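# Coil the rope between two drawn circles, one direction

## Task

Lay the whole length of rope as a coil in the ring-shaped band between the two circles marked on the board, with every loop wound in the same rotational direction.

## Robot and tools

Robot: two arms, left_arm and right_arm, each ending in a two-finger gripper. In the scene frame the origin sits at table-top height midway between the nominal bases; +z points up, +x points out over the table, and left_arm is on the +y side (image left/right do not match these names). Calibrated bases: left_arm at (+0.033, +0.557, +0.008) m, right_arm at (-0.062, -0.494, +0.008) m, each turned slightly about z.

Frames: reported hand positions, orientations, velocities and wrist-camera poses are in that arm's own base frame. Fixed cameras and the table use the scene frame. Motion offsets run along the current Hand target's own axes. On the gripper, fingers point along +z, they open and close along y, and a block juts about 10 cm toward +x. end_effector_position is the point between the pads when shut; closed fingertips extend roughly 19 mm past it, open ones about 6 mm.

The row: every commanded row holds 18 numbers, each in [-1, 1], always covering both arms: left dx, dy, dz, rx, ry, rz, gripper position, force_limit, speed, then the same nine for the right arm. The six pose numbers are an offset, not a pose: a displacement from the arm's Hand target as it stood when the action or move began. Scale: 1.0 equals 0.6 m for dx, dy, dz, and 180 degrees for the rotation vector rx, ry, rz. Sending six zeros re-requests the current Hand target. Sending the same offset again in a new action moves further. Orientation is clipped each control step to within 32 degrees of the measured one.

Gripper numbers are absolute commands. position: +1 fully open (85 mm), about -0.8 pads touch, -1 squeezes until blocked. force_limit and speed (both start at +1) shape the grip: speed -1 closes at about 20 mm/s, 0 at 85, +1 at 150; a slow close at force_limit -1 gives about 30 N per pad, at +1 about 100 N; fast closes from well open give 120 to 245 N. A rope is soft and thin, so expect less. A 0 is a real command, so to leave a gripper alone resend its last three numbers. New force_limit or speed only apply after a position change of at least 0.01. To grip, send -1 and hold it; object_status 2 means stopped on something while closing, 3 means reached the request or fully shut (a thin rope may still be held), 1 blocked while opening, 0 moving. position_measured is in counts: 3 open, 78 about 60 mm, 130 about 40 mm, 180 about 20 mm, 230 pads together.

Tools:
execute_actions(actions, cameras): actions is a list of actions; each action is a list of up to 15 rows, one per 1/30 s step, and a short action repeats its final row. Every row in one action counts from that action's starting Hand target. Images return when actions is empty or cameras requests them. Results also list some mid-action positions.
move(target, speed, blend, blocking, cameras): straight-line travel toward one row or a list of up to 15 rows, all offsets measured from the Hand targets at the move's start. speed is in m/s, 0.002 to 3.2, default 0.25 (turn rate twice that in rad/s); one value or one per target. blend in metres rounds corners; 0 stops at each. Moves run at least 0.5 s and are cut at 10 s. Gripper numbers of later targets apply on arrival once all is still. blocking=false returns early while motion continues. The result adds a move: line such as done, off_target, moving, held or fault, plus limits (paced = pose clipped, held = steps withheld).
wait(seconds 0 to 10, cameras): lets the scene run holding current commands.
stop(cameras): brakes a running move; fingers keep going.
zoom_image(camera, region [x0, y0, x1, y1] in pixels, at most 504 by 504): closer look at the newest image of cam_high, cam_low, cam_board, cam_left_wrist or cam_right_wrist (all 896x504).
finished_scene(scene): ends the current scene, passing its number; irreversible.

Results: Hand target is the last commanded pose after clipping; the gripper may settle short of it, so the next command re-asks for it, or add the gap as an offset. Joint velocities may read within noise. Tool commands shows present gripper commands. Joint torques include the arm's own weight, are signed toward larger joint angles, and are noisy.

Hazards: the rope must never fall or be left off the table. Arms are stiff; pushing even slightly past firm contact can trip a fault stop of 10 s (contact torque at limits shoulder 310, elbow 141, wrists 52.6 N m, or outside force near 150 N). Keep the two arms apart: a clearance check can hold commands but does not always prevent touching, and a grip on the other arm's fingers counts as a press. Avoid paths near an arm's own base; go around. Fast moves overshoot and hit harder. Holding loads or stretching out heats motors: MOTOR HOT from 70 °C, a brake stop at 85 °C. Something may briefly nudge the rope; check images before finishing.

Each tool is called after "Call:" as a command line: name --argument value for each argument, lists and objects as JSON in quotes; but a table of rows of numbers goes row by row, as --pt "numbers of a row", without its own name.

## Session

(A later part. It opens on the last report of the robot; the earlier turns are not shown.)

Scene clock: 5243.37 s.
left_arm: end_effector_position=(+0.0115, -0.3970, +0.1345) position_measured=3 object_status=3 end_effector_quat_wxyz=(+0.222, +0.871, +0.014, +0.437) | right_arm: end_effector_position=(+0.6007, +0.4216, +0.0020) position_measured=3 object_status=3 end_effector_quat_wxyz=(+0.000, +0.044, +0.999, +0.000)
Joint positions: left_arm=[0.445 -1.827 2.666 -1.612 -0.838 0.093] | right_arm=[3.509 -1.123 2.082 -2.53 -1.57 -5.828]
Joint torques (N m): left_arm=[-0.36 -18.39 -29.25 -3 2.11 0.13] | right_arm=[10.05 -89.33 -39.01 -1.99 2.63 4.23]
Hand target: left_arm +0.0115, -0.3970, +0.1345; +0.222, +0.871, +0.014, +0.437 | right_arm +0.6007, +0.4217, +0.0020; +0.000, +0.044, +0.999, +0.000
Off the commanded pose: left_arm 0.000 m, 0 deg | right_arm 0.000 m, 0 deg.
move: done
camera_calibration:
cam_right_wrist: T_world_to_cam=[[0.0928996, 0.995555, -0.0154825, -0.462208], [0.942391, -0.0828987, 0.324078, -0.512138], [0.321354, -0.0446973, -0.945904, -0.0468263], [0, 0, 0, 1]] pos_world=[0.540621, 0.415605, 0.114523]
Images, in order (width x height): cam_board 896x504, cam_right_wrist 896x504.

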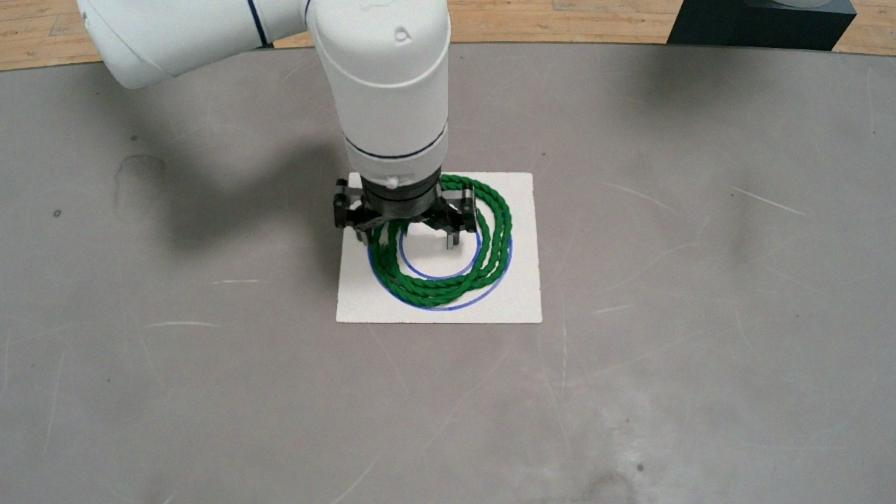

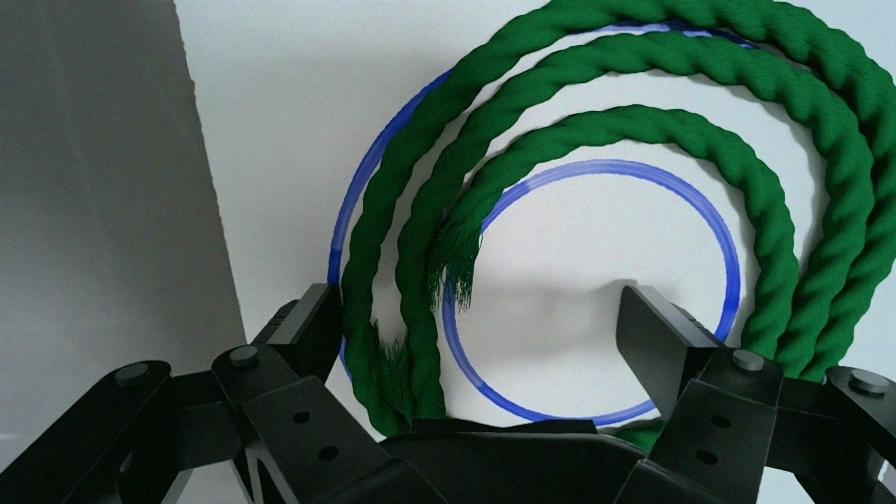

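Call:
move --pt "0 0 0 0 0 0 1 1 1 0 -0.003 0 0 0 0 1 -1 0" --pt "0 0 0 0 0 0 1 1 1 0 -0.003 -0.06 0 0 0 1 -1 0" --pt "0 0 0 0 0 0 1 1 1 0.075 0.1473 -0.06 0 0 0.7778 1 -1 0" --pt "0 0 0 0 0 0 1 1 1 0.075 0.1473 0 0 0 0.7778 1 -1 0" --pt "0 0 0 0 0 0 1 1 1 0.0369 0.1021 0 0 0 0.7778 1 -1 0" --pt "0 0 0 0 0 0 1 1 1 0.0369 0.1021 -0.06 0 0 0.7778 1 -1 0" --pt "0 0 0 0 0 0 1 1 1 0.1126 0.0882 -0.06 0 0 0.5833 1 -1 0" --pt "0 0 0 0 0 0 1 1 1 0.1126 0.0882 0 0 0 0.5833 1 -1 0" --pt "0 0 0 0 0 0 1 1 1 0.0554 0.073 0 0 0 0.5833 1 -1 0" --speed '[0.1,0.12,0.55,0.08,0.045,0.12,0.35,0.08,0.045]' --cameras '["cam_board","cam_right_wrist"]'

Call:
zoom_image --camera "cam_board" --region '[360, 160, 530, 330]'

Scene clock: 5265.83 s.
left_arm: end_effector_position=(+0.0115, -0.3970, +0.1345) position_measured=3 object_status=3 end_effector_quat_wxyz=(+0.222, +0.871, +0.014, +0.437) | right_arm: end_effector_position=(+0.5713, +0.4683, +0.0020) position_measured=3 object_status=3 end_effector_quat_wxyz=(+0.000, +0.819, +0.573, +0.000)
Joint positions: left_arm=[0.445 -1.827 2.666 -1.612 -0.838 0.093] | right_arm=[3.585 -1.117 2.073 -2.526 -1.57 -3.919]
Joint torques (N m): left_arm=[-0.53 -20.43 -29.04 -3.21 2 0.28] | right_arm=[-10.02 -91.03 -39.87 -2.29 -1.62 -2.4]
Hand target: left_arm +0.0115, -0.3970, +0.1345; +0.222, +0.871, +0.014, +0.437 | right_arm +0.5714, +0.4683, +0.0020; +0.000, +0.819, +0.573, +0.000
Off the commanded pose: left_arm 0.000 m, 0 deg | right_arm 0.000 m, 0 deg.
move: done
camera_calibration:
cam_right_wrist: T_world_to_cam=[[0.937617, -0.347284, -0.0164005, -0.359711], [-0.323548, -0.888853, 0.324434, 0.620087], [-0.127248, -0.298888, -0.945766, 0.340044], [0, 0, 0, 1]] pos_world=[0.581169, 0.527879, 0.114526]
Images, in order (width x height): cam_board 896x504, cam_right_wrist 896x504.

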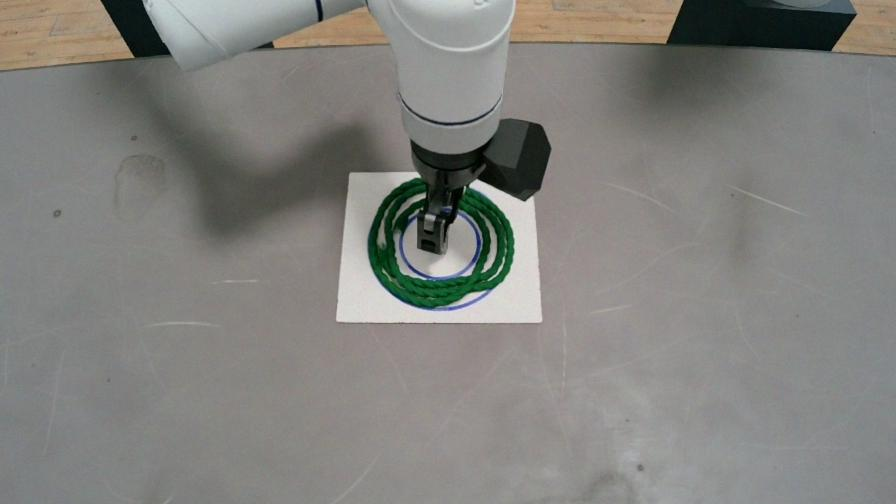

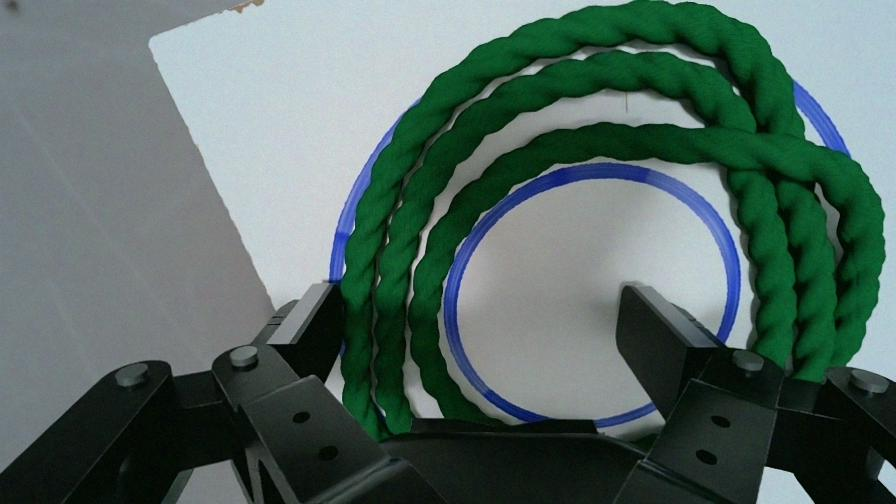

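Scaled by 2.965.

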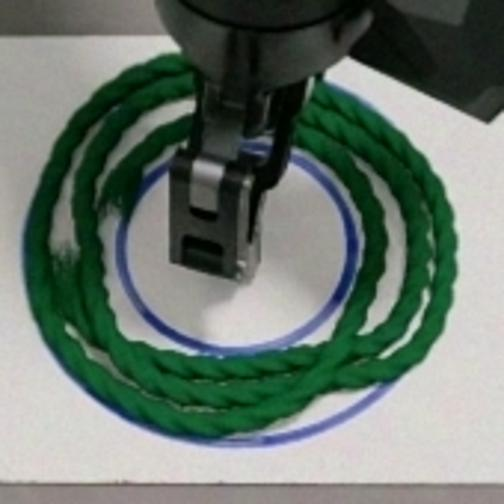

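Call:
move --pt "0 0 0 0 0 0 1 1 1 0 -0.003 0 0 0 0 1 -1 0" --pt "0 0 0 0 0 0 1 1 1 0 -0.003 -0.06 0 0 0 1 -1 0" --pt "0 0 0 0 0 0 1 1 1 -0.0876 -0.0295 -0.06 0 0 -0.25 1 -1 0" --pt "0 0 0 0 0 0 1 1 1 -0.0876 -0.0295 0 0 0 -0.25 1 -1 0" --pt "0 0 0 0 0 0 1 1 1 -0.041 0.017 0 0 0 -0.25 1 -1 0" --pt "0 0 0 0 0 0 1 1 1 -0.041 0.017 -0.06 0 0 -0.25 1 -1 0" --pt "0 0 0 0 0 0 1 1 1 0.1094 0.0482 -0.06 0 0 -0.5278 1 -1 0" --pt "0 0 0 0 0 0 1 1 1 0.1094 0.0482 0 0 0 -0.5278 1 -1 0" --pt "0 0 0 0 0 0 1 1 1 0.057 0.0527 0 0 0 -0.5278 1 -1 0" --speed '[0.1,0.12,0.35,0.08,0.045,0.12,0.4,0.08,0.045]' --cameras '["cam_board","cam_right_wrist"]'

Call:
zoom_image --camera "cam_board" --region '[360, 160, 530, 330]'

Scene clock: 5292.70 s.
left_arm: end_effector_position=(+0.0115, -0.3970, +0.1345) position_measured=3 object_status=3 end_effector_quat_wxyz=(+0.222, +0.871, +0.014, +0.437) | right_arm: end_effector_position=(+0.6129, +0.4897, +0.0020) position_measured=3 object_status=3 end_effector_quat_wxyz=(+0.000, +0.131, +0.991, +0.000) end_effector_velocity=(-0.002, -0.003, -0.001) end_effector_angular_velocity=(-0.001, +0.003, -0.001)
Joint positions: left_arm=[0.445 -1.827 2.666 -1.612 -0.838 0.093] | right_arm=[3.587 -1.067 1.98 -2.483 -1.57 -5.575]
Joint velocities: left_arm=[within noise] | right_arm=[-0.002 -0.001 0.005 -0.001 0 -0.001]
Joint torques (N m): left_arm=[-0.19 -19.29 -29.3 -3.04 2.12 0.2] | right_arm=[-6.98 -150.89 -20.16 -7.73 -1.77 -2.83]
Hand target: left_arm +0.0115, -0.3970, +0.1345; +0.222, +0.871, +0.014, +0.437 | right_arm +0.6129, +0.4896, +0.0020; +0.000, +0.131, +0.991, +0.000
Off the commanded pose: left_arm 0.000 m, 0 deg | right_arm 0.000 m, 0 deg.
move: done
camera_calibration:
cam_right_wrist: T_world_to_cam=[[0.26424, 0.964331, -0.0155976, -0.620908], [0.913743, -0.245138, 0.324007, -0.421028], [0.308626, -0.0998678, -0.945926, -0.0129058], [0, 0, 0, 1]] pos_world=[0.552763, 0.494262, 0.114523]
Images, in order (width x height): cam_board 896x504, cam_right_wrist 896x504.

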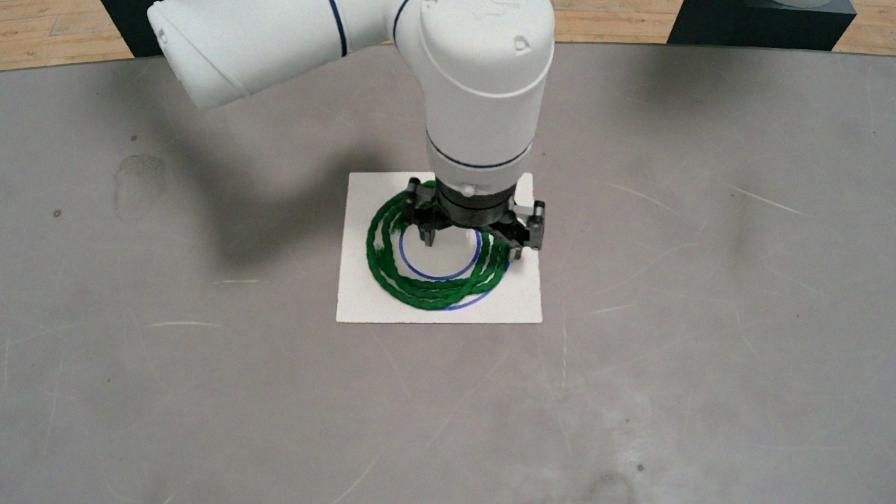

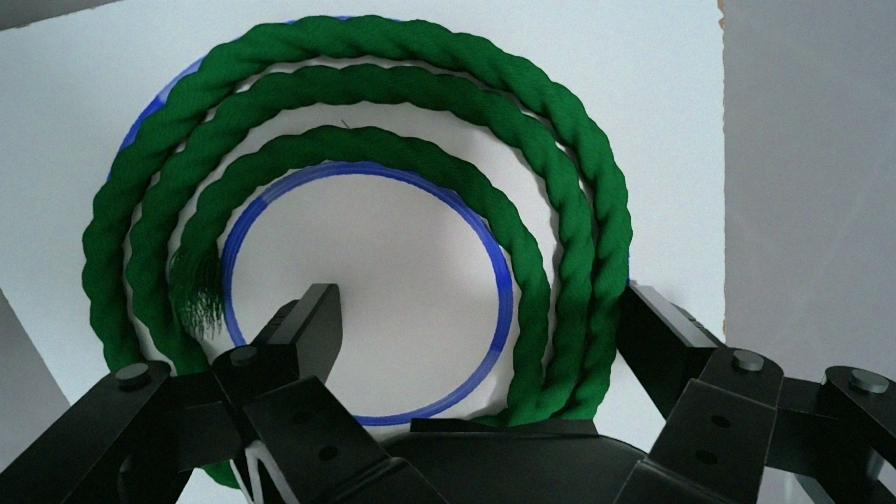

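Scaled by 2.965.

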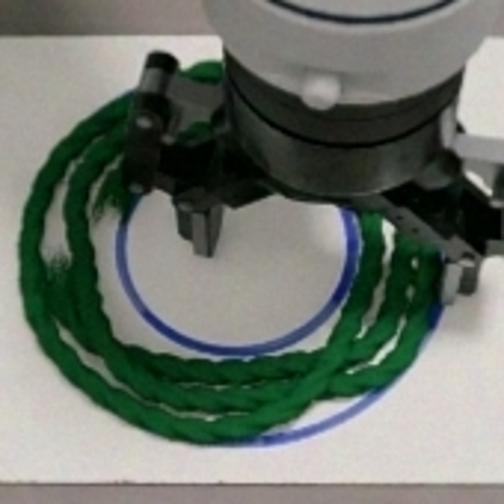

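Call:
move --pt "0 0 0 0 0 0 1 1 1 0 -0.003 0 0 0 0 1 -1 0" --pt "0 0 0 0 0 0 1 1 1 0 -0.003 -0.06 0 0 0 1 -1 0" --pt "0 0 0 0 0 0 1 1 1 -0.0128 -0.1636 -0.06 0 0 -0.0389 1 -1 0" --pt "0 0 0 0 0 0 1 1 1 -0.0128 -0.1636 0 0 0 -0.0389 1 -1 0" --pt "0 0 0 0 0 0 1 1 1 -0.0068 -0.1157 0 0 0 -0.0389 1 -1 0" --pt "0 0 0 0 0 0 1 1 1 -0.0068 -0.1157 -0.06 0 0 -0.0389 1 -1 0" --pt "0 0 0 0 0 0 1 1 1 -0.1027 -0.0853 -0.06 0 0 0.5833 1 -1 0" --pt "0 0 0 0 0 0 1 1 1 -0.1027 -0.0853 0 0 0 0.5833 1 -1 0" --pt "0 0 0 0 0 0 1 1 1 -0.0562 -0.0728 0 0 0 0.5833 1 -1 0" --speed '[0.1,0.12,0.35,0.08,0.045,0.12,0.45,0.08,0.045]'

Call:
move --pt "0 0 0 0 0 0 1 1 1 0 0.003 0 0 0 0 1 -1 0" --pt "0 0 0 0 0 0 1 1 1 0 0.003 -0.06 0 0 0 1 -1 0" --pt "0 0 0 0 0 0 1 1 1 0.02 -0.15 -0.44 0 0 -0.17 1 -1 0" --speed '[0.1,0.12,0.3]' --cameras '["cam_board","cam_right_wrist"]'

Call:
zoom_image --camera "cam_board" --region '[360, 160, 530, 330]'

Scene clock: 5317.70 s.
left_arm: end_effector_position=(+0.0115, -0.3970, +0.1345) position_measured=3 object_status=3 end_effector_quat_wxyz=(+0.222, +0.871, +0.014, +0.437) | right_arm: end_effector_position=(+0.6343, +0.4385, +0.0019) position_measured=3 object_status=3 end_effector_quat_wxyz=(+0.000, +0.866, +0.500, +0.000)
Joint positions: left_arm=[0.445 -1.827 2.666 -1.612 -0.838 0.093] | right_arm=[3.514 -1.082 2.007 -2.496 -1.57 -3.816]
Joint torques (N m): left_arm=[-1.48 -17.68 -29.23 -2.86 2.04 -0.06] | right_arm=[10.16 -146.3 -21.03 -7.39 2.67 4.21]
Hand target: left_arm +0.0115, -0.3970, +0.1345; +0.222, +0.871, +0.014, +0.437 | right_arm +0.6341, +0.4386, +0.0019; +0.000, +0.866, +0.500, +0.000
Off the commanded pose: left_arm 0.000 m, 0 deg | right_arm 0.000 m, 0 deg.
move: done

Scene clock: 5320.40 s.
left_arm: end_effector_position=(+0.0115, -0.3970, +0.1345) position_measured=3 object_status=3 end_effector_quat_wxyz=(+0.222, +0.871, +0.014, +0.437) | right_arm: end_effector_position=(+0.5624, +0.4939, +0.2659) position_measured=3 object_status=3 end_effector_quat_wxyz=(+0.000, +0.704, +0.711, +0.000)
Joint positions: left_arm=[0.445 -1.827 2.666 -1.612 -0.838 0.093] | right_arm=[3.623 -1.409 1.875 -2.036 -1.57 -4.241]
Joint torques (N m): left_arm=[-1.31 -19.76 -29.24 -3.14 2.16 0.24] | right_arm=[7.88 -125.98 -52.47 -1.57 4.26 -2.18]
Hand target: left_arm +0.0115, -0.3970, +0.1345; +0.222, +0.871, +0.014, +0.437 | right_arm +0.5623, +0.4940, +0.2660; +0.000, +0.704, +0.711, +0.000
Off the commanded pose: left_arm 0.000 m, 0 deg | right_arm 0.000 m, 0 deg.
move: done
camera_calibration:
cam_right_wrist: T_world_to_cam=[[0.999855, 0.00470002, -0.01634, -0.54701], [0.00974556, -0.94592, 0.324254, 0.395156], [-0.0139323, -0.324367, -0.945829, 0.545019], [0, 0, 0, 1]] pos_world=[0.550673, 0.553143, 0.378426]
Images, in order (width x height): cam_board 896x504, cam_right_wrist 896x504.

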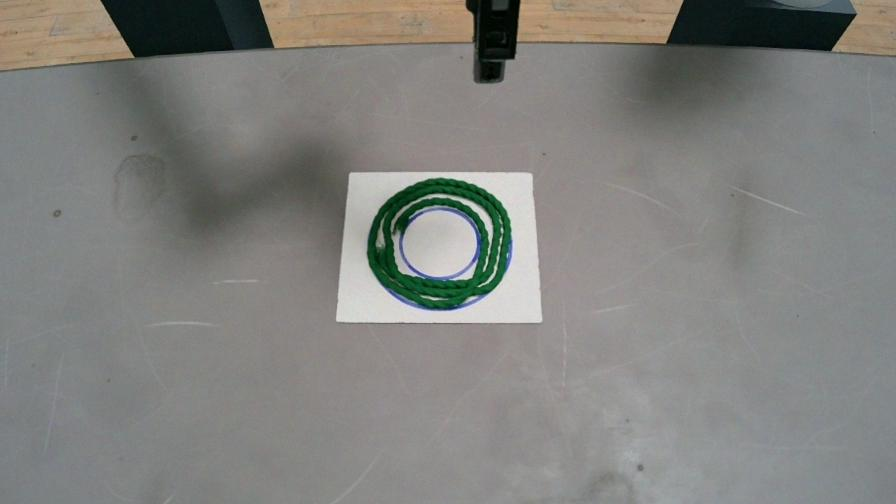

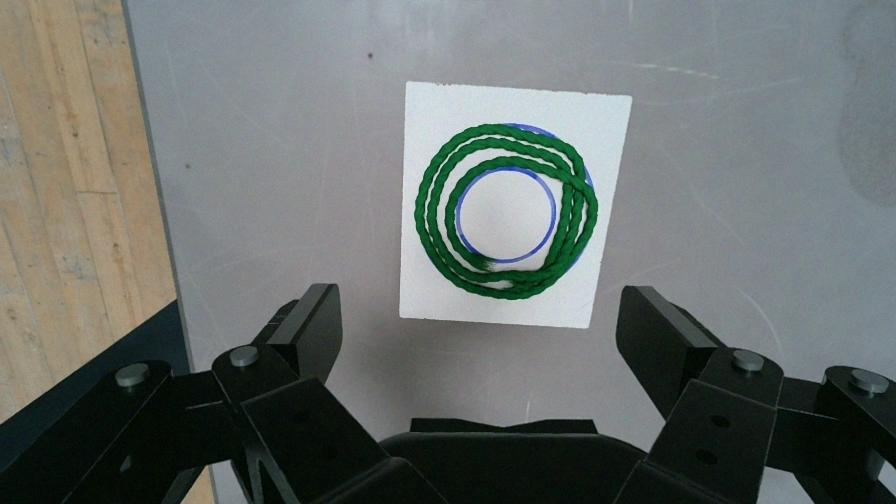

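Scaled by 2.965.

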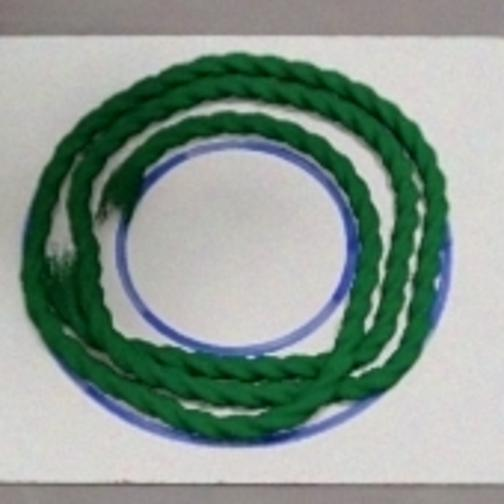

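Call:
zoom_image --camera "cam_right_wrist" --region '[390, 90, 630, 330]'

Scaled by 2.100.

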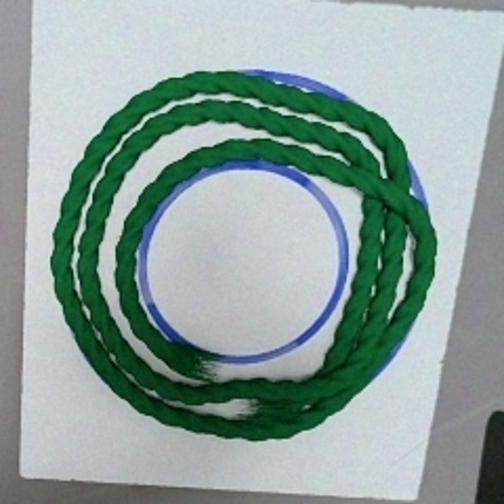

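Call:
move --pt "0 0 0 0 0 0 1 1 1 0.0166 0.0664 0.3517 0 0 -0.5078 -0.55 -1 0" --speed '[0.3]' --cameras '["cam_right_wrist"]'

Call:
zoom_image --camera "cam_right_wrist" --region '[350, 120, 630, 400]'

Scene clock: 5392.17 s.
left_arm: end_effector_position=(+0.0115, -0.3970, +0.1345) position_measured=3 object_status=3 end_effector_quat_wxyz=(+0.222, +0.871, +0.014, +0.437) | right_arm: end_effector_position=(+0.6019, +0.5044, +0.0550) position_measured=199 object_status=3 end_effector_quat_wxyz=(+0.000, -0.017, +1.000, +0.000)
Joint positions: left_arm=[0.445 -1.827 2.666 -1.612 -0.838 0.093] | right_arm=[3.611 -1.137 1.959 -2.393 -1.57 -5.848]
Joint torques (N m): left_arm=[-1.21 -18.78 -29.5 -2.95 2.26 0.01] | right_arm=[-9.17 -93.47 -24.32 -7.53 4.11 -3.01]
Hand target: left_arm +0.0115, -0.3970, +0.1345; +0.222, +0.871, +0.014, +0.437 | right_arm +0.6020, +0.5044, +0.0550; +0.000, -0.017, +1.000, +0.000
Off the commanded pose: left_arm 0.000 m, 0 deg | right_arm 0.000 m, 0 deg.
move: done
camera_calibration:
cam_right_wrist: T_world_to_cam=[[-0.0292544, 0.999453, -0.0153962, -0.472386], [0.945472, 0.0326664, 0.324061, -0.583829], [0.324387, -0.00507648, -0.945911, -0.015224], [0, 0, 0, 1]] pos_world=[0.543113, 0.491122, 0.167523]
Images, in order (width x height): cam_right_wrist 896x504.

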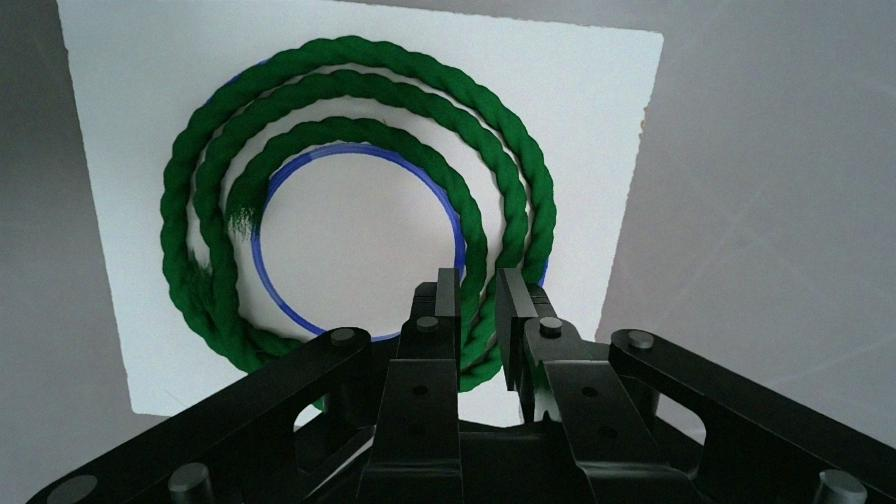

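Scaled by 1.800.

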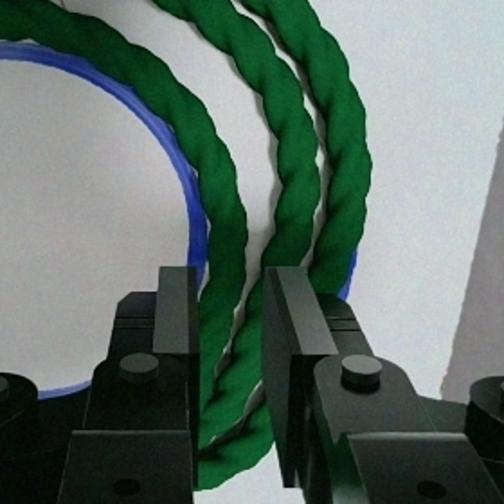

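Call:
move --pt "0 0 0 0 0 0 1 1 1 0.0264 0.0023 0 0 0 0.9 -0.49 -1 0" --pt "0 0 0 0 0 0 1 1 1 0.0264 0.0023 0.0675 0 0 0.9 -0.49 -1 0" --pt "0 0 0 0 0 0 1 1 1 0.0264 0.0023 0.0675 0 0 0.9 -1 -1 -1" --speed '[0.5,0.06,0.05]'

Call:
wait --seconds 0.3 --cameras '["cam_right_wrist"]'

Call:
zoom_image --camera "cam_right_wrist" --region '[350, 120, 630, 400]'

Scene clock: 5413.60 s.
left_arm: end_effector_position=(+0.0115, -0.3970, +0.1345) position_measured=3 object_status=3 end_effector_quat_wxyz=(+0.222, +0.871, +0.014, +0.437) | right_arm: end_effector_position=(+0.5861, +0.5052, +0.0145) position_measured=210 object_status=2 end_effector_quat_wxyz=(+0.000, +0.985, +0.174, +0.000)
Joint positions: left_arm=[0.445 -1.827 2.666 -1.612 -0.838 0.093] | right_arm=[3.621 -1.096 1.998 -2.472 -1.57 -3.011]
Joint torques (N m): left_arm=[0.01 -19.38 -29.58 -3.16 2.17 0.33] | right_arm=[11.11 -95.11 -20.58 -7.36 -0.86 4.29]
Hand target: left_arm +0.0115, -0.3970, +0.1345; +0.222, +0.871, +0.014, +0.437 | right_arm +0.5861, +0.5052, +0.0145; +0.000, +0.985, +0.174, +0.000
Off the commanded pose: left_arm 0.000 m, 0 deg | right_arm 0.000 m, 0 deg.
move: done

Scene clock: 5413.90 s.
left_arm: end_effector_position=(+0.0115, -0.3970, +0.1345) position_measured=3 object_status=3 end_effector_quat_wxyz=(+0.222, +0.871, +0.014, +0.437) | right_arm: end_effector_position=(+0.5861, +0.5052, +0.0145) position_measured=210 object_status=2 end_effector_quat_wxyz=(+0.000, +0.985, +0.174, +0.000)
Joint positions: left_arm=[0.445 -1.827 2.666 -1.612 -0.838 0.093] | right_arm=[3.621 -1.096 1.998 -2.472 -1.57 -3.011]
Joint torques (N m): left_arm=[-0.87 -21.07 -28.62 -3.03 2.07 0.09] | right_arm=[10.61 -95.89 -21.63 -7.15 -0.15 4.2]
Hand target: left_arm +0.0115, -0.3970, +0.1345; +0.222, +0.871, +0.014, +0.437 | right_arm +0.5861, +0.5052, +0.0145; +0.000, +0.985, +0.174, +0.000
Tool commands: left_gripper/position=+1.0 left_gripper/force_limit=+1.0 left_gripper/speed=+1.0 right_gripper/position=-1.0 right_gripper/force_limit=-1.0 right_gripper/speed=-1.0
Off the commanded pose: left_arm 0.000 m, 0 deg | right_arm 0.000 m, 0 deg.
wait: 0.30 s; at rest by 0.17 s
camera_calibration:
cam_right_wrist: T_world_to_cam=[[0.336789, -0.941439, -0.0162925, 0.291761], [-0.888677, -0.323537, 0.324926, 0.699208], [-0.311169, -0.0949525, -0.945599, 0.369463], [0, 0, 0, 1]] pos_world=[0.638074, 0.535976, 0.126927]
Images, in order (width x height): cam_right_wrist 896x504.

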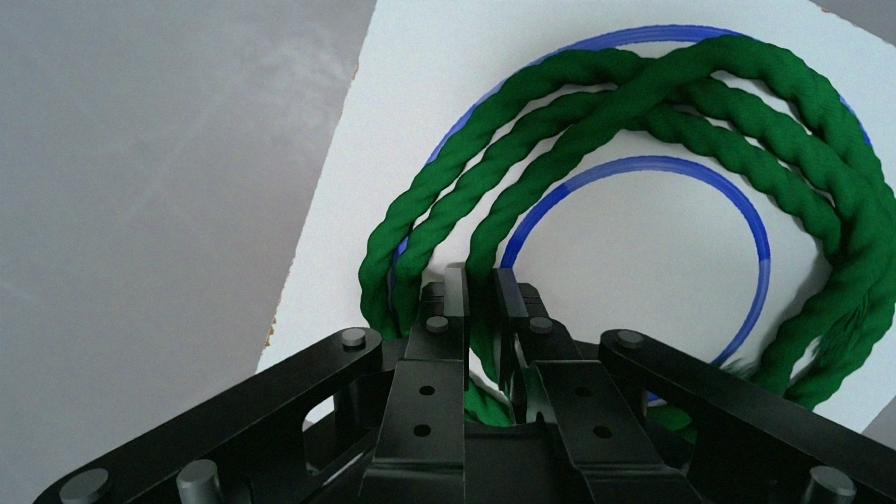

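Scaled by 1.800.

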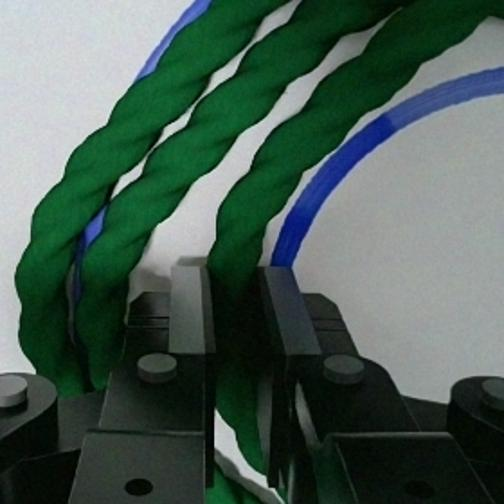

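Call:
move --pt "0 0 0 0 0 0 1 1 1 0.0 0.0 -0.0033 0 0 0 -1 -1 -1" --pt "0 0 0 0 0 0 1 1 1 -0.0158 -0.002 -0.0033 0 0 -0.0556 -1 -1 -1" --pt "0 0 0 0 0 0 1 1 1 -0.0321 -0.001 -0.0033 0 0 -0.1111 -1 -1 -1" --pt "0 0 0 0 0 0 1 1 1 -0.0321 -0.001 -0.0033 0 0 -0.1111 -0.55 -1 -0.8" --pt "0 0 0 0 0 0 1 1 1 -0.0321 -0.001 -0.075 0 0 -0.1111 -0.55 -1 -0.8" --speed '[0.03,0.05,0.05,0.05,0.08]' --blend '[0,0.003,0,0,0]' --cameras '["cam_board","cam_right_wrist"]'

Call:
zoom_image --camera "cam_board" --region '[360, 160, 530, 330]'

Scene clock: 5430.47 s.
left_arm: end_effector_position=(+0.0115, -0.3970, +0.1345) position_measured=3 object_status=3 end_effector_quat_wxyz=(+0.222, +0.871, +0.014, +0.437) | right_arm: end_effector_position=(+0.5677, +0.4992, +0.0594) position_measured=199 object_status=3 end_effector_quat_wxyz=(+0.000, +0.940, +0.342, +0.000)
Joint positions: left_arm=[0.445 -1.827 2.666 -1.612 -0.838 0.093] | right_arm=[3.626 -1.179 2.017 -2.408 -1.57 -3.355]
Joint torques (N m): left_arm=[-1.09 -19.88 -29.87 -3.07 2.04 0.04] | right_arm=[2.74 -140.1 -43.78 -2.2 3 -2.87]
Hand target: left_arm +0.0115, -0.3970, +0.1345; +0.222, +0.871, +0.014, +0.437 | right_arm +0.5678, +0.4992, +0.0595; +0.000, +0.940, +0.342, +0.000
Off the commanded pose: left_arm 0.000 m, 0 deg | right_arm 0.000 m, 0 deg.
move: done
camera_calibration:
cam_right_wrist: T_world_to_cam=[[0.63851, -0.769438, -0.0163995, 0.0358749], [-0.724431, -0.608082, 0.32471, 0.715237], [-0.259817, -0.195451, -0.945671, 0.426663], [0, 0, 0, 1]] pos_world=[0.606087, 0.545917, 0.171827]
Images, in order (width x height): cam_board 896x504, cam_right_wrist 896x504.

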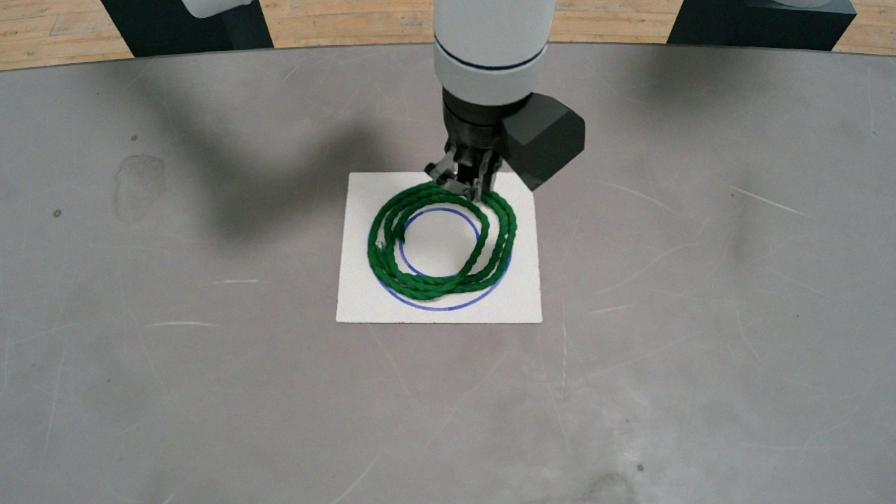

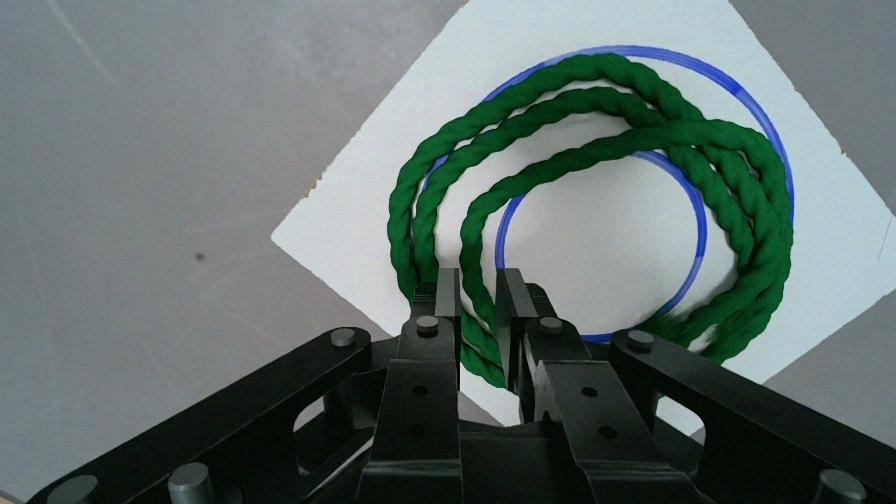

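Scaled by 2.965.

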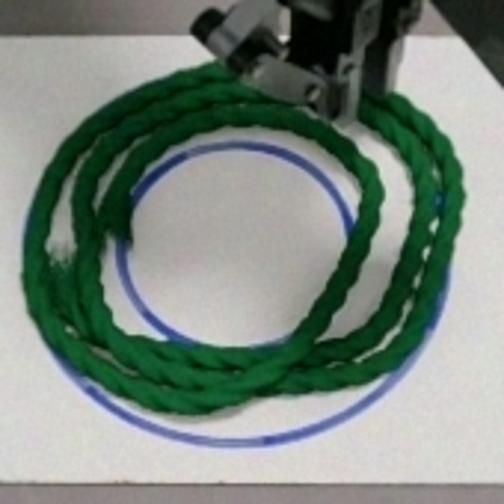

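Call:
move --pt "0 0 0 0 0 0 1 1 1 0.0414 -0.0086 0 0 0 0.1222 1 -1 0" --pt "0 0 0 0 0 0 1 1 1 0.0414 -0.0086 0.0957 0 0 0.1222 1 -1 0" --pt "0 0 0 0 0 0 1 1 1 0.0216 0.0401 0.0957 0 0 0.1222 1 -1 0" --pt "0 0 0 0 0 0 1 1 1 0.0216 0.0401 0.03 0 0 0.1222 1 -1 0" --pt "0 0 0 0 0 0 1 1 1 0.0903 0.0303 0.03 0 0 0.3056 1 -1 0" --pt "0 0 0 0 0 0 1 1 1 0.0903 0.0303 0.0957 0 0 0.3056 1 -1 0" --pt "0 0 0 0 0 0 1 1 1 0.0472 0.0605 0.0957 0 0 0.3056 1 -1 0" --speed '[0.15,0.08,0.045,0.12,0.3,0.08,0.045]' --cameras '["cam_board","cam_right_wrist"]'

Call:
zoom_image --camera "cam_board" --region '[360, 160, 530, 330]'

Scene clock: 5462.50 s.
left_arm: end_effector_position=(+0.0115, -0.3970, +0.1345) position_measured=3 object_status=3 end_effector_quat_wxyz=(+0.222, +0.871, +0.014, +0.437) | right_arm: end_effector_position=(+0.6128, +0.4897, +0.0020) position_measured=3 object_status=3 end_effector_quat_wxyz=(+0.000, +0.991, -0.131, +0.000)
Joint positions: left_arm=[0.445 -1.827 2.666 -1.612 -0.838 0.093] | right_arm=[3.587 -1.067 1.98 -2.483 -1.57 -2.434]
Joint torques (N m): left_arm=[-1.13 -19.67 -29.31 -3 1.96 0.22] | right_arm=[-7.63 -149.49 -21.04 -7.22 -1.13 -2.73]
Hand target: left_arm +0.0115, -0.3970, +0.1345; +0.222, +0.871, +0.014, +0.437 | right_arm +0.6128, +0.4896, +0.0020; +0.000, +0.991, -0.131, +0.000
Off the commanded pose: left_arm 0.000 m, 0 deg | right_arm 0.000 m, 0 deg.
move: done
camera_calibration:
cam_right_wrist: T_world_to_cam=[[-0.264252, -0.964322, -0.0159318, 0.647506], [-0.9134, 0.244927, 0.325132, 0.45869], [-0.30963, 0.100469, -0.945534, 0.267939], [0, 0, 0, 1]] pos_world=[0.673034, 0.48514, 0.114526]
Images, in order (width x height): cam_board 896x504, cam_right_wrist 896x504.

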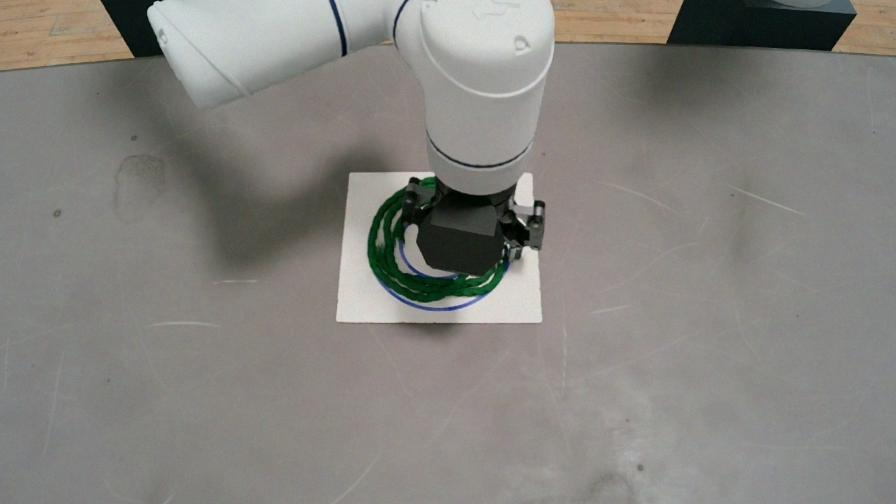

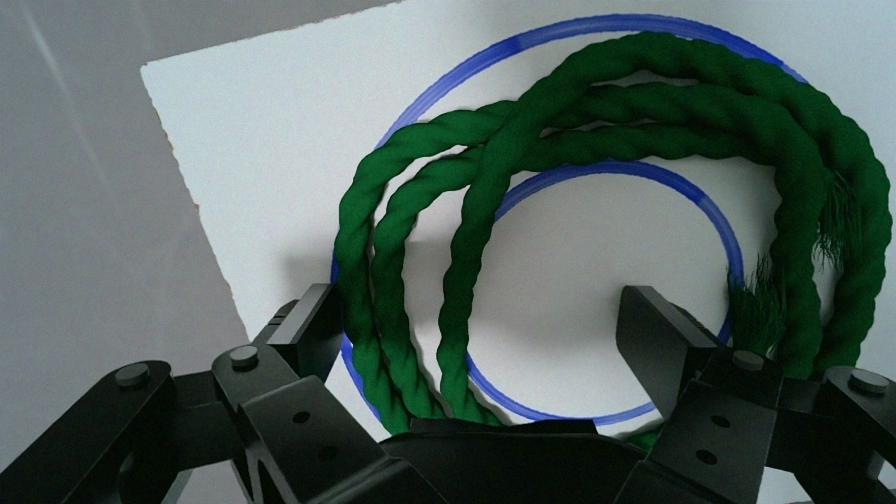

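Scaled by 2.965.

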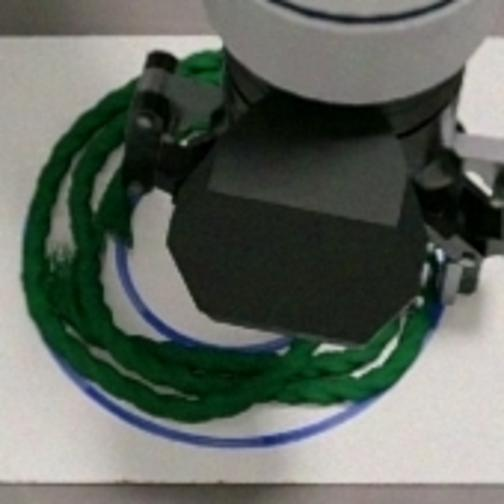

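Call:
move --pt "0 0 0 0 0 0 1 1 1 0 -0.003 0 0 0 0 1 -1 0" --pt "0 0 0 0 0 0 1 1 1 0 -0.003 -0.06 0 0 0 1 -1 0" --pt "0 0 0 0 0 0 1 1 1 -0.1088 0.1084 -0.06 0 0 0.3611 1 -1 0" --pt "0 0 0 0 0 0 1 1 1 -0.1088 0.1084 0 0 0 0.3611 1 -1 0" --pt "0 0 0 0 0 0 1 1 1 -0.0537 0.0828 0 0 0 0.3611 1 -1 0" --pt "0 0 0 0 0 0 1 1 1 -0.0537 0.0828 -0.06 0 0 0.3611 1 -1 0" --pt "0 0 0 0 0 0 1 1 1 0.0267 0.115 -0.44 0 0 0.3611 1 -1 0" --speed '[0.1,0.12,0.35,0.08,0.045,0.12,0.3]' --cameras '["cam_board","cam_right_wrist"]'

Call:
zoom_image --camera "cam_board" --region '[360, 160, 530, 330]'

Call:
zoom_image --camera "cam_right_wrist" --region '[330, 90, 570, 330]'

Scene clock: 5485.20 s.
left_arm: end_effector_position=(+0.0115, -0.3970, +0.1345) position_measured=3 object_status=3 end_effector_quat_wxyz=(+0.222, +0.871, +0.014, +0.437) | right_arm: end_effector_position=(+0.6105, +0.4187, +0.2659) position_measured=3 object_status=3 end_effector_quat_wxyz=(+0.000, +0.766, -0.643, +0.000)
Joint positions: left_arm=[0.445 -1.827 2.666 -1.612 -0.838 0.093] | right_arm=[3.5 -1.422 1.89 -2.038 -1.57 -1.386]
Joint torques (N m): left_arm=[-2.02 -18.77 -29.38 -3.12 2.25 0.22] | right_arm=[-5.23 -121.02 -51.26 -1.77 2.91 -2.96]
Hand target: left_arm +0.0115, -0.3970, +0.1345; +0.222, +0.871, +0.014, +0.437 | right_arm +0.6105, +0.4187, +0.2660; +0.000, +0.766, -0.643, +0.000
Off the commanded pose: left_arm 0.000 m, 0 deg | right_arm 0.000 m, 0 deg.
move: done
camera_calibration:
cam_right_wrist: T_world_to_cam=[[-0.985642, -0.168154, -0.0153182, 0.689422], [-0.163951, 0.931408, 0.324961, -0.35676], [-0.040376, 0.322807, -0.945603, 0.266423], [0, 0, 0, 1]] pos_world=[0.631789, 0.362214, 0.378425]
Images, in order (width x height): cam_board 896x504, cam_right_wrist 896x504.

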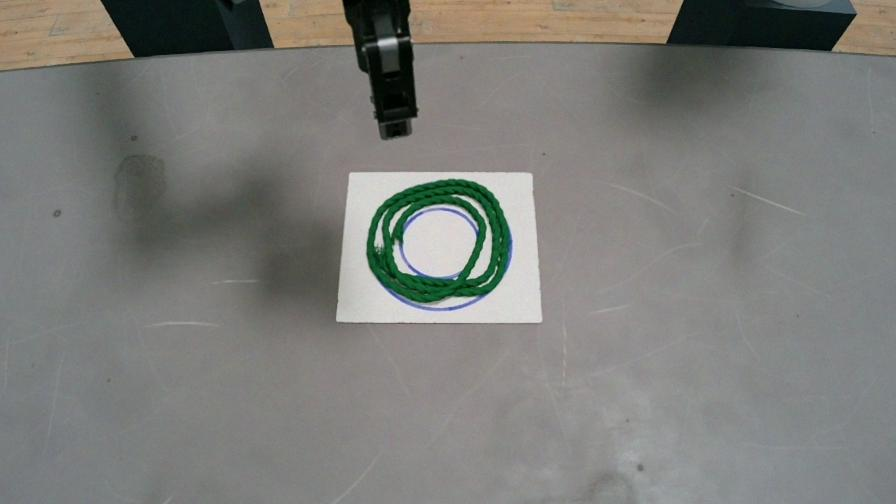

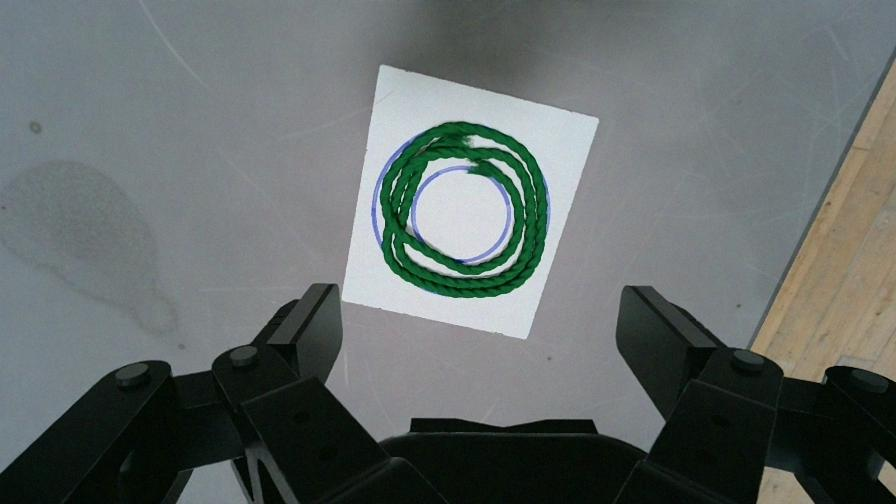

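Scaled by 2.965.

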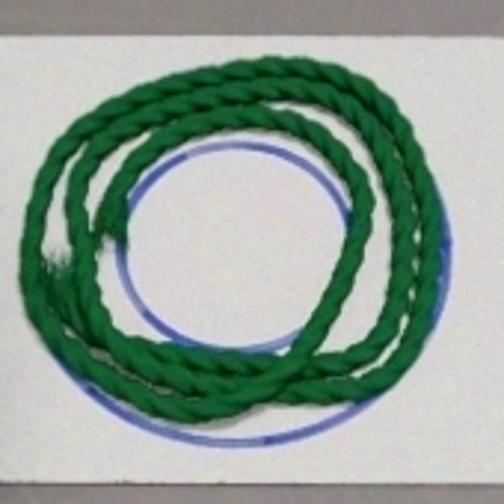

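Scaled by 2.100.

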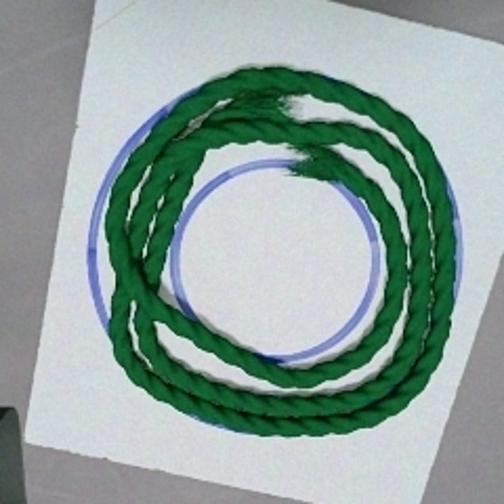

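Call:
wait --seconds 0 --cameras '["cam_board", "cam_right_wrist"]'

Scene clock: 5538.43 s.
left_arm: end_effector_position=(+0.0115, -0.3970, +0.1345) position_measured=3 object_status=3 end_effector_quat_wxyz=(+0.222, +0.871, +0.014, +0.437) | right_arm: end_effector_position=(+0.6105, +0.4187, +0.2660) position_measured=3 object_status=3 end_effector_quat_wxyz=(+0.000, +0.766, -0.643, +0.000)
Joint positions: left_arm=[0.445 -1.827 2.666 -1.612 -0.838 0.093] | right_arm=[3.5 -1.422 1.89 -2.038 -1.57 -1.386]
Joint torques (N m): left_arm=[-0.29 -18.52 -29.49 -2.85 2.07 0.12] | right_arm=[-7.17 -122.11 -51.09 -1.98 3.11 -2.4]
Hand target: left_arm +0.0115, -0.3970, +0.1345; +0.222, +0.871, +0.014, +0.437 | right_arm +0.6105, +0.4187, +0.2660; +0.000, +0.766, -0.643, +0.000
Tool commands: left_gripper/position=+1.0 left_gripper/force_limit=+1.0 left_gripper/speed=+1.0 right_gripper/position=+1.0 right_gripper/force_limit=-1.0 right_gripper/speed=+0.0
Off the commanded pose: left_arm 0.000 m, 0 deg | right_arm 0.000 m, 0 deg.
camera_calibration:
cam_right_wrist: T_world_to_cam=[[-0.985642, -0.168153, -0.0153179, 0.689406], [-0.163951, 0.931408, 0.324961, -0.356699], [-0.040376, 0.322807, -0.945603, 0.26655], [0, 0, 0, 1]] pos_world=[0.631789, 0.362114, 0.378525]
Images, in order (width x height): cam_board 896x504, cam_right_wrist 896x504.

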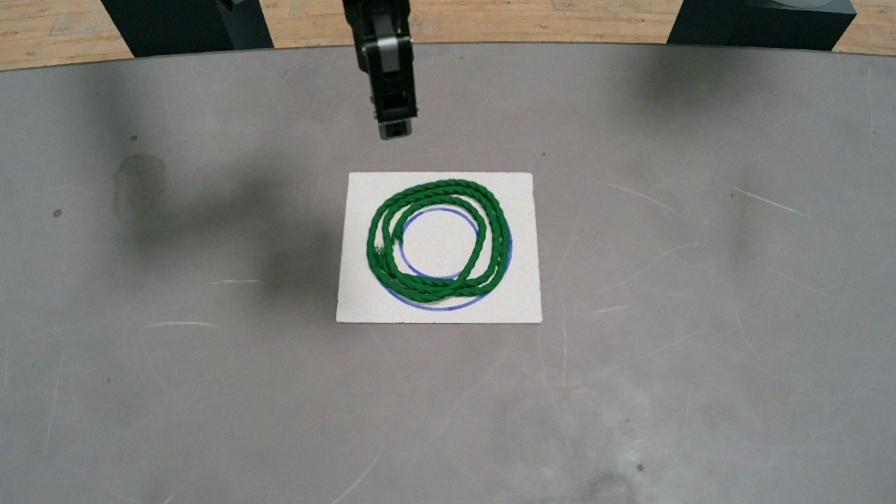

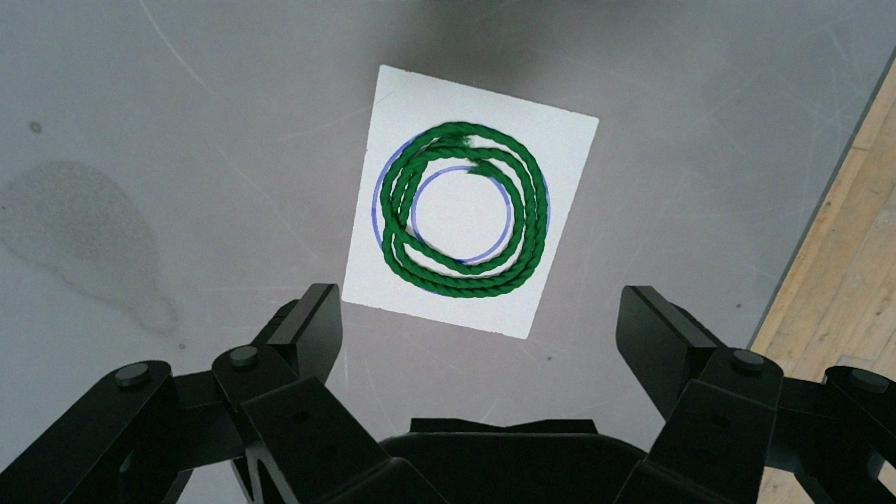

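Call:
zoom_image --camera "cam_right_wrist" --region '[350, 90, 590, 330]'

Call:
zoom_image --camera "cam_board" --region '[350, 160, 530, 330]'

Scaled by 2.100.

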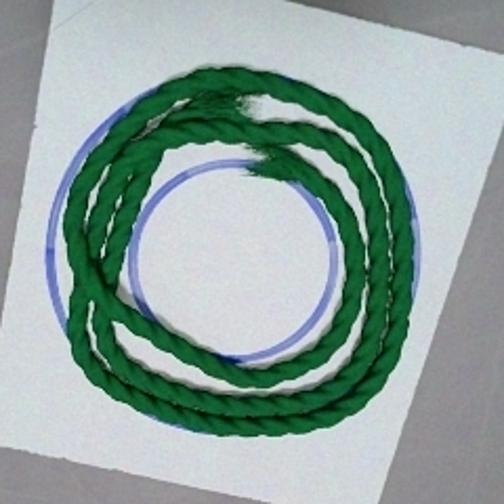

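Scaled by 2.800.

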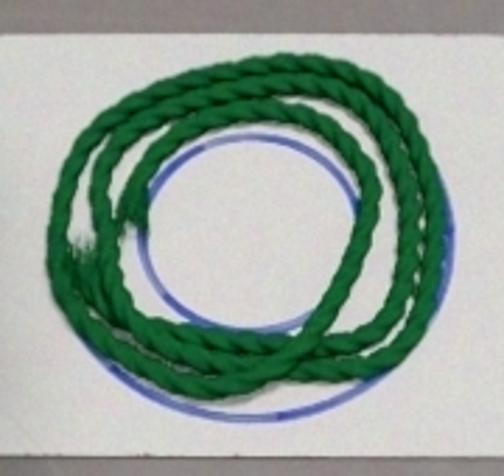

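Call:
move --pt "0 0 0 0 0 0 1 1 1 -0.1295 -0.0783 0.3633 0 0 -0.2222 0.8 -1 -0.5" --pt "0 0 0 0 0 0 1 1 1 -0.1295 -0.0783 0.4217 0 0 -0.2222 -0.245 -1 -0.5" --pt "0 0 0 0 0 0 1 1 1 -0.1295 -0.0783 0.4217 0 0 -0.2222 0.8 -1 -0.5" --pt "0 0 0 0 0 0 1 1 1 -0.1295 -0.0783 0.3633 0 0 -0.2222 0.8 -1 -0.5" --pt "0 0 0 0 0 0 1 1 1 -0.1525 -0.0511 0.3633 0 0 -0.3333 0.8 -1 -0.5" --pt "0 0 0 0 0 0 1 1 1 -0.1525 -0.0511 0.4217 0 0 -0.3333 -0.245 -1 -0.5" --pt "0 0 0 0 0 0 1 1 1 -0.1525 -0.0511 0.4217 0 0 -0.3333 0.8 -1 -0.5" --pt "0 0 0 0 0 0 1 1 1 -0.1525 -0.0511 0.3633 0 0 -0.3333 0.8 -1 -0.5" --speed '[0.25,0.06,0.06,0.15,0.2,0.06,0.06,0.15]' --cameras '["cam_board"]'

Scene clock: 5697.23 s.
left_arm: end_effector_position=(+0.0115, -0.3970, +0.1345) position_measured=3 object_status=3 end_effector_quat_wxyz=(+0.222, +0.871, +0.014, +0.437) | right_arm: end_effector_position=(+0.6247, +0.5142, +0.0130) position_measured=28 object_status=0 end_effector_quat_wxyz=(+0.000, +0.985, -0.174, +0.000)
Joint positions: left_arm=[0.445 -1.827 2.666 -1.612 -0.838 0.093] | right_arm=[3.609 -1.054 1.925 -2.442 -1.57 -2.325]
Joint torques (N m): left_arm=[-2.1 -19.43 -29.07 -3.18 2.09 0.24] | right_arm=[8.59 -104.51 -20.84 -5.06 3.74 1.18]
Hand target: left_arm +0.0115, -0.3970, +0.1345; +0.222, +0.871, +0.014, +0.437 | right_arm +0.6247, +0.5142, +0.0130; +0.000, +0.985, -0.174, +0.000 (not the last commanded pose)
Off the commanded pose: left_arm 0.000 m, 0 deg | right_arm 0.035 m, 0 deg.
move: off_target (right_arm; path cut at 10 s); path passed 7 of 8 targets
Images, in order (width x height): cam_board 896x504.

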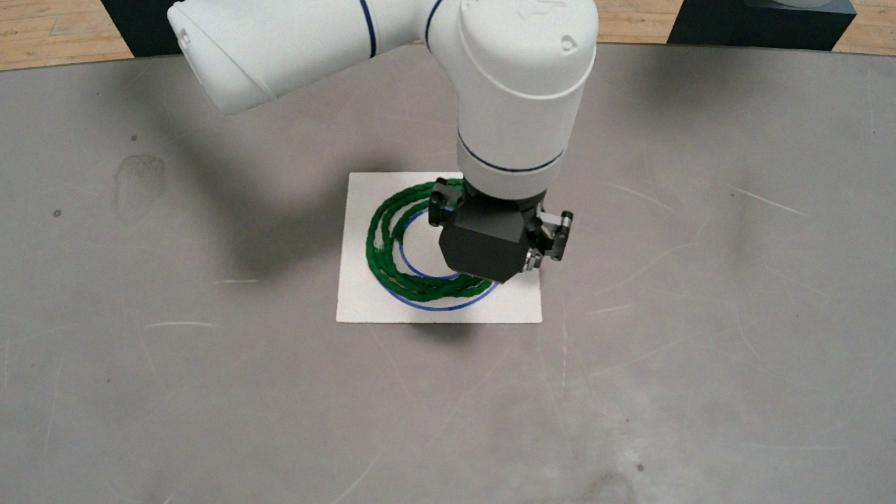

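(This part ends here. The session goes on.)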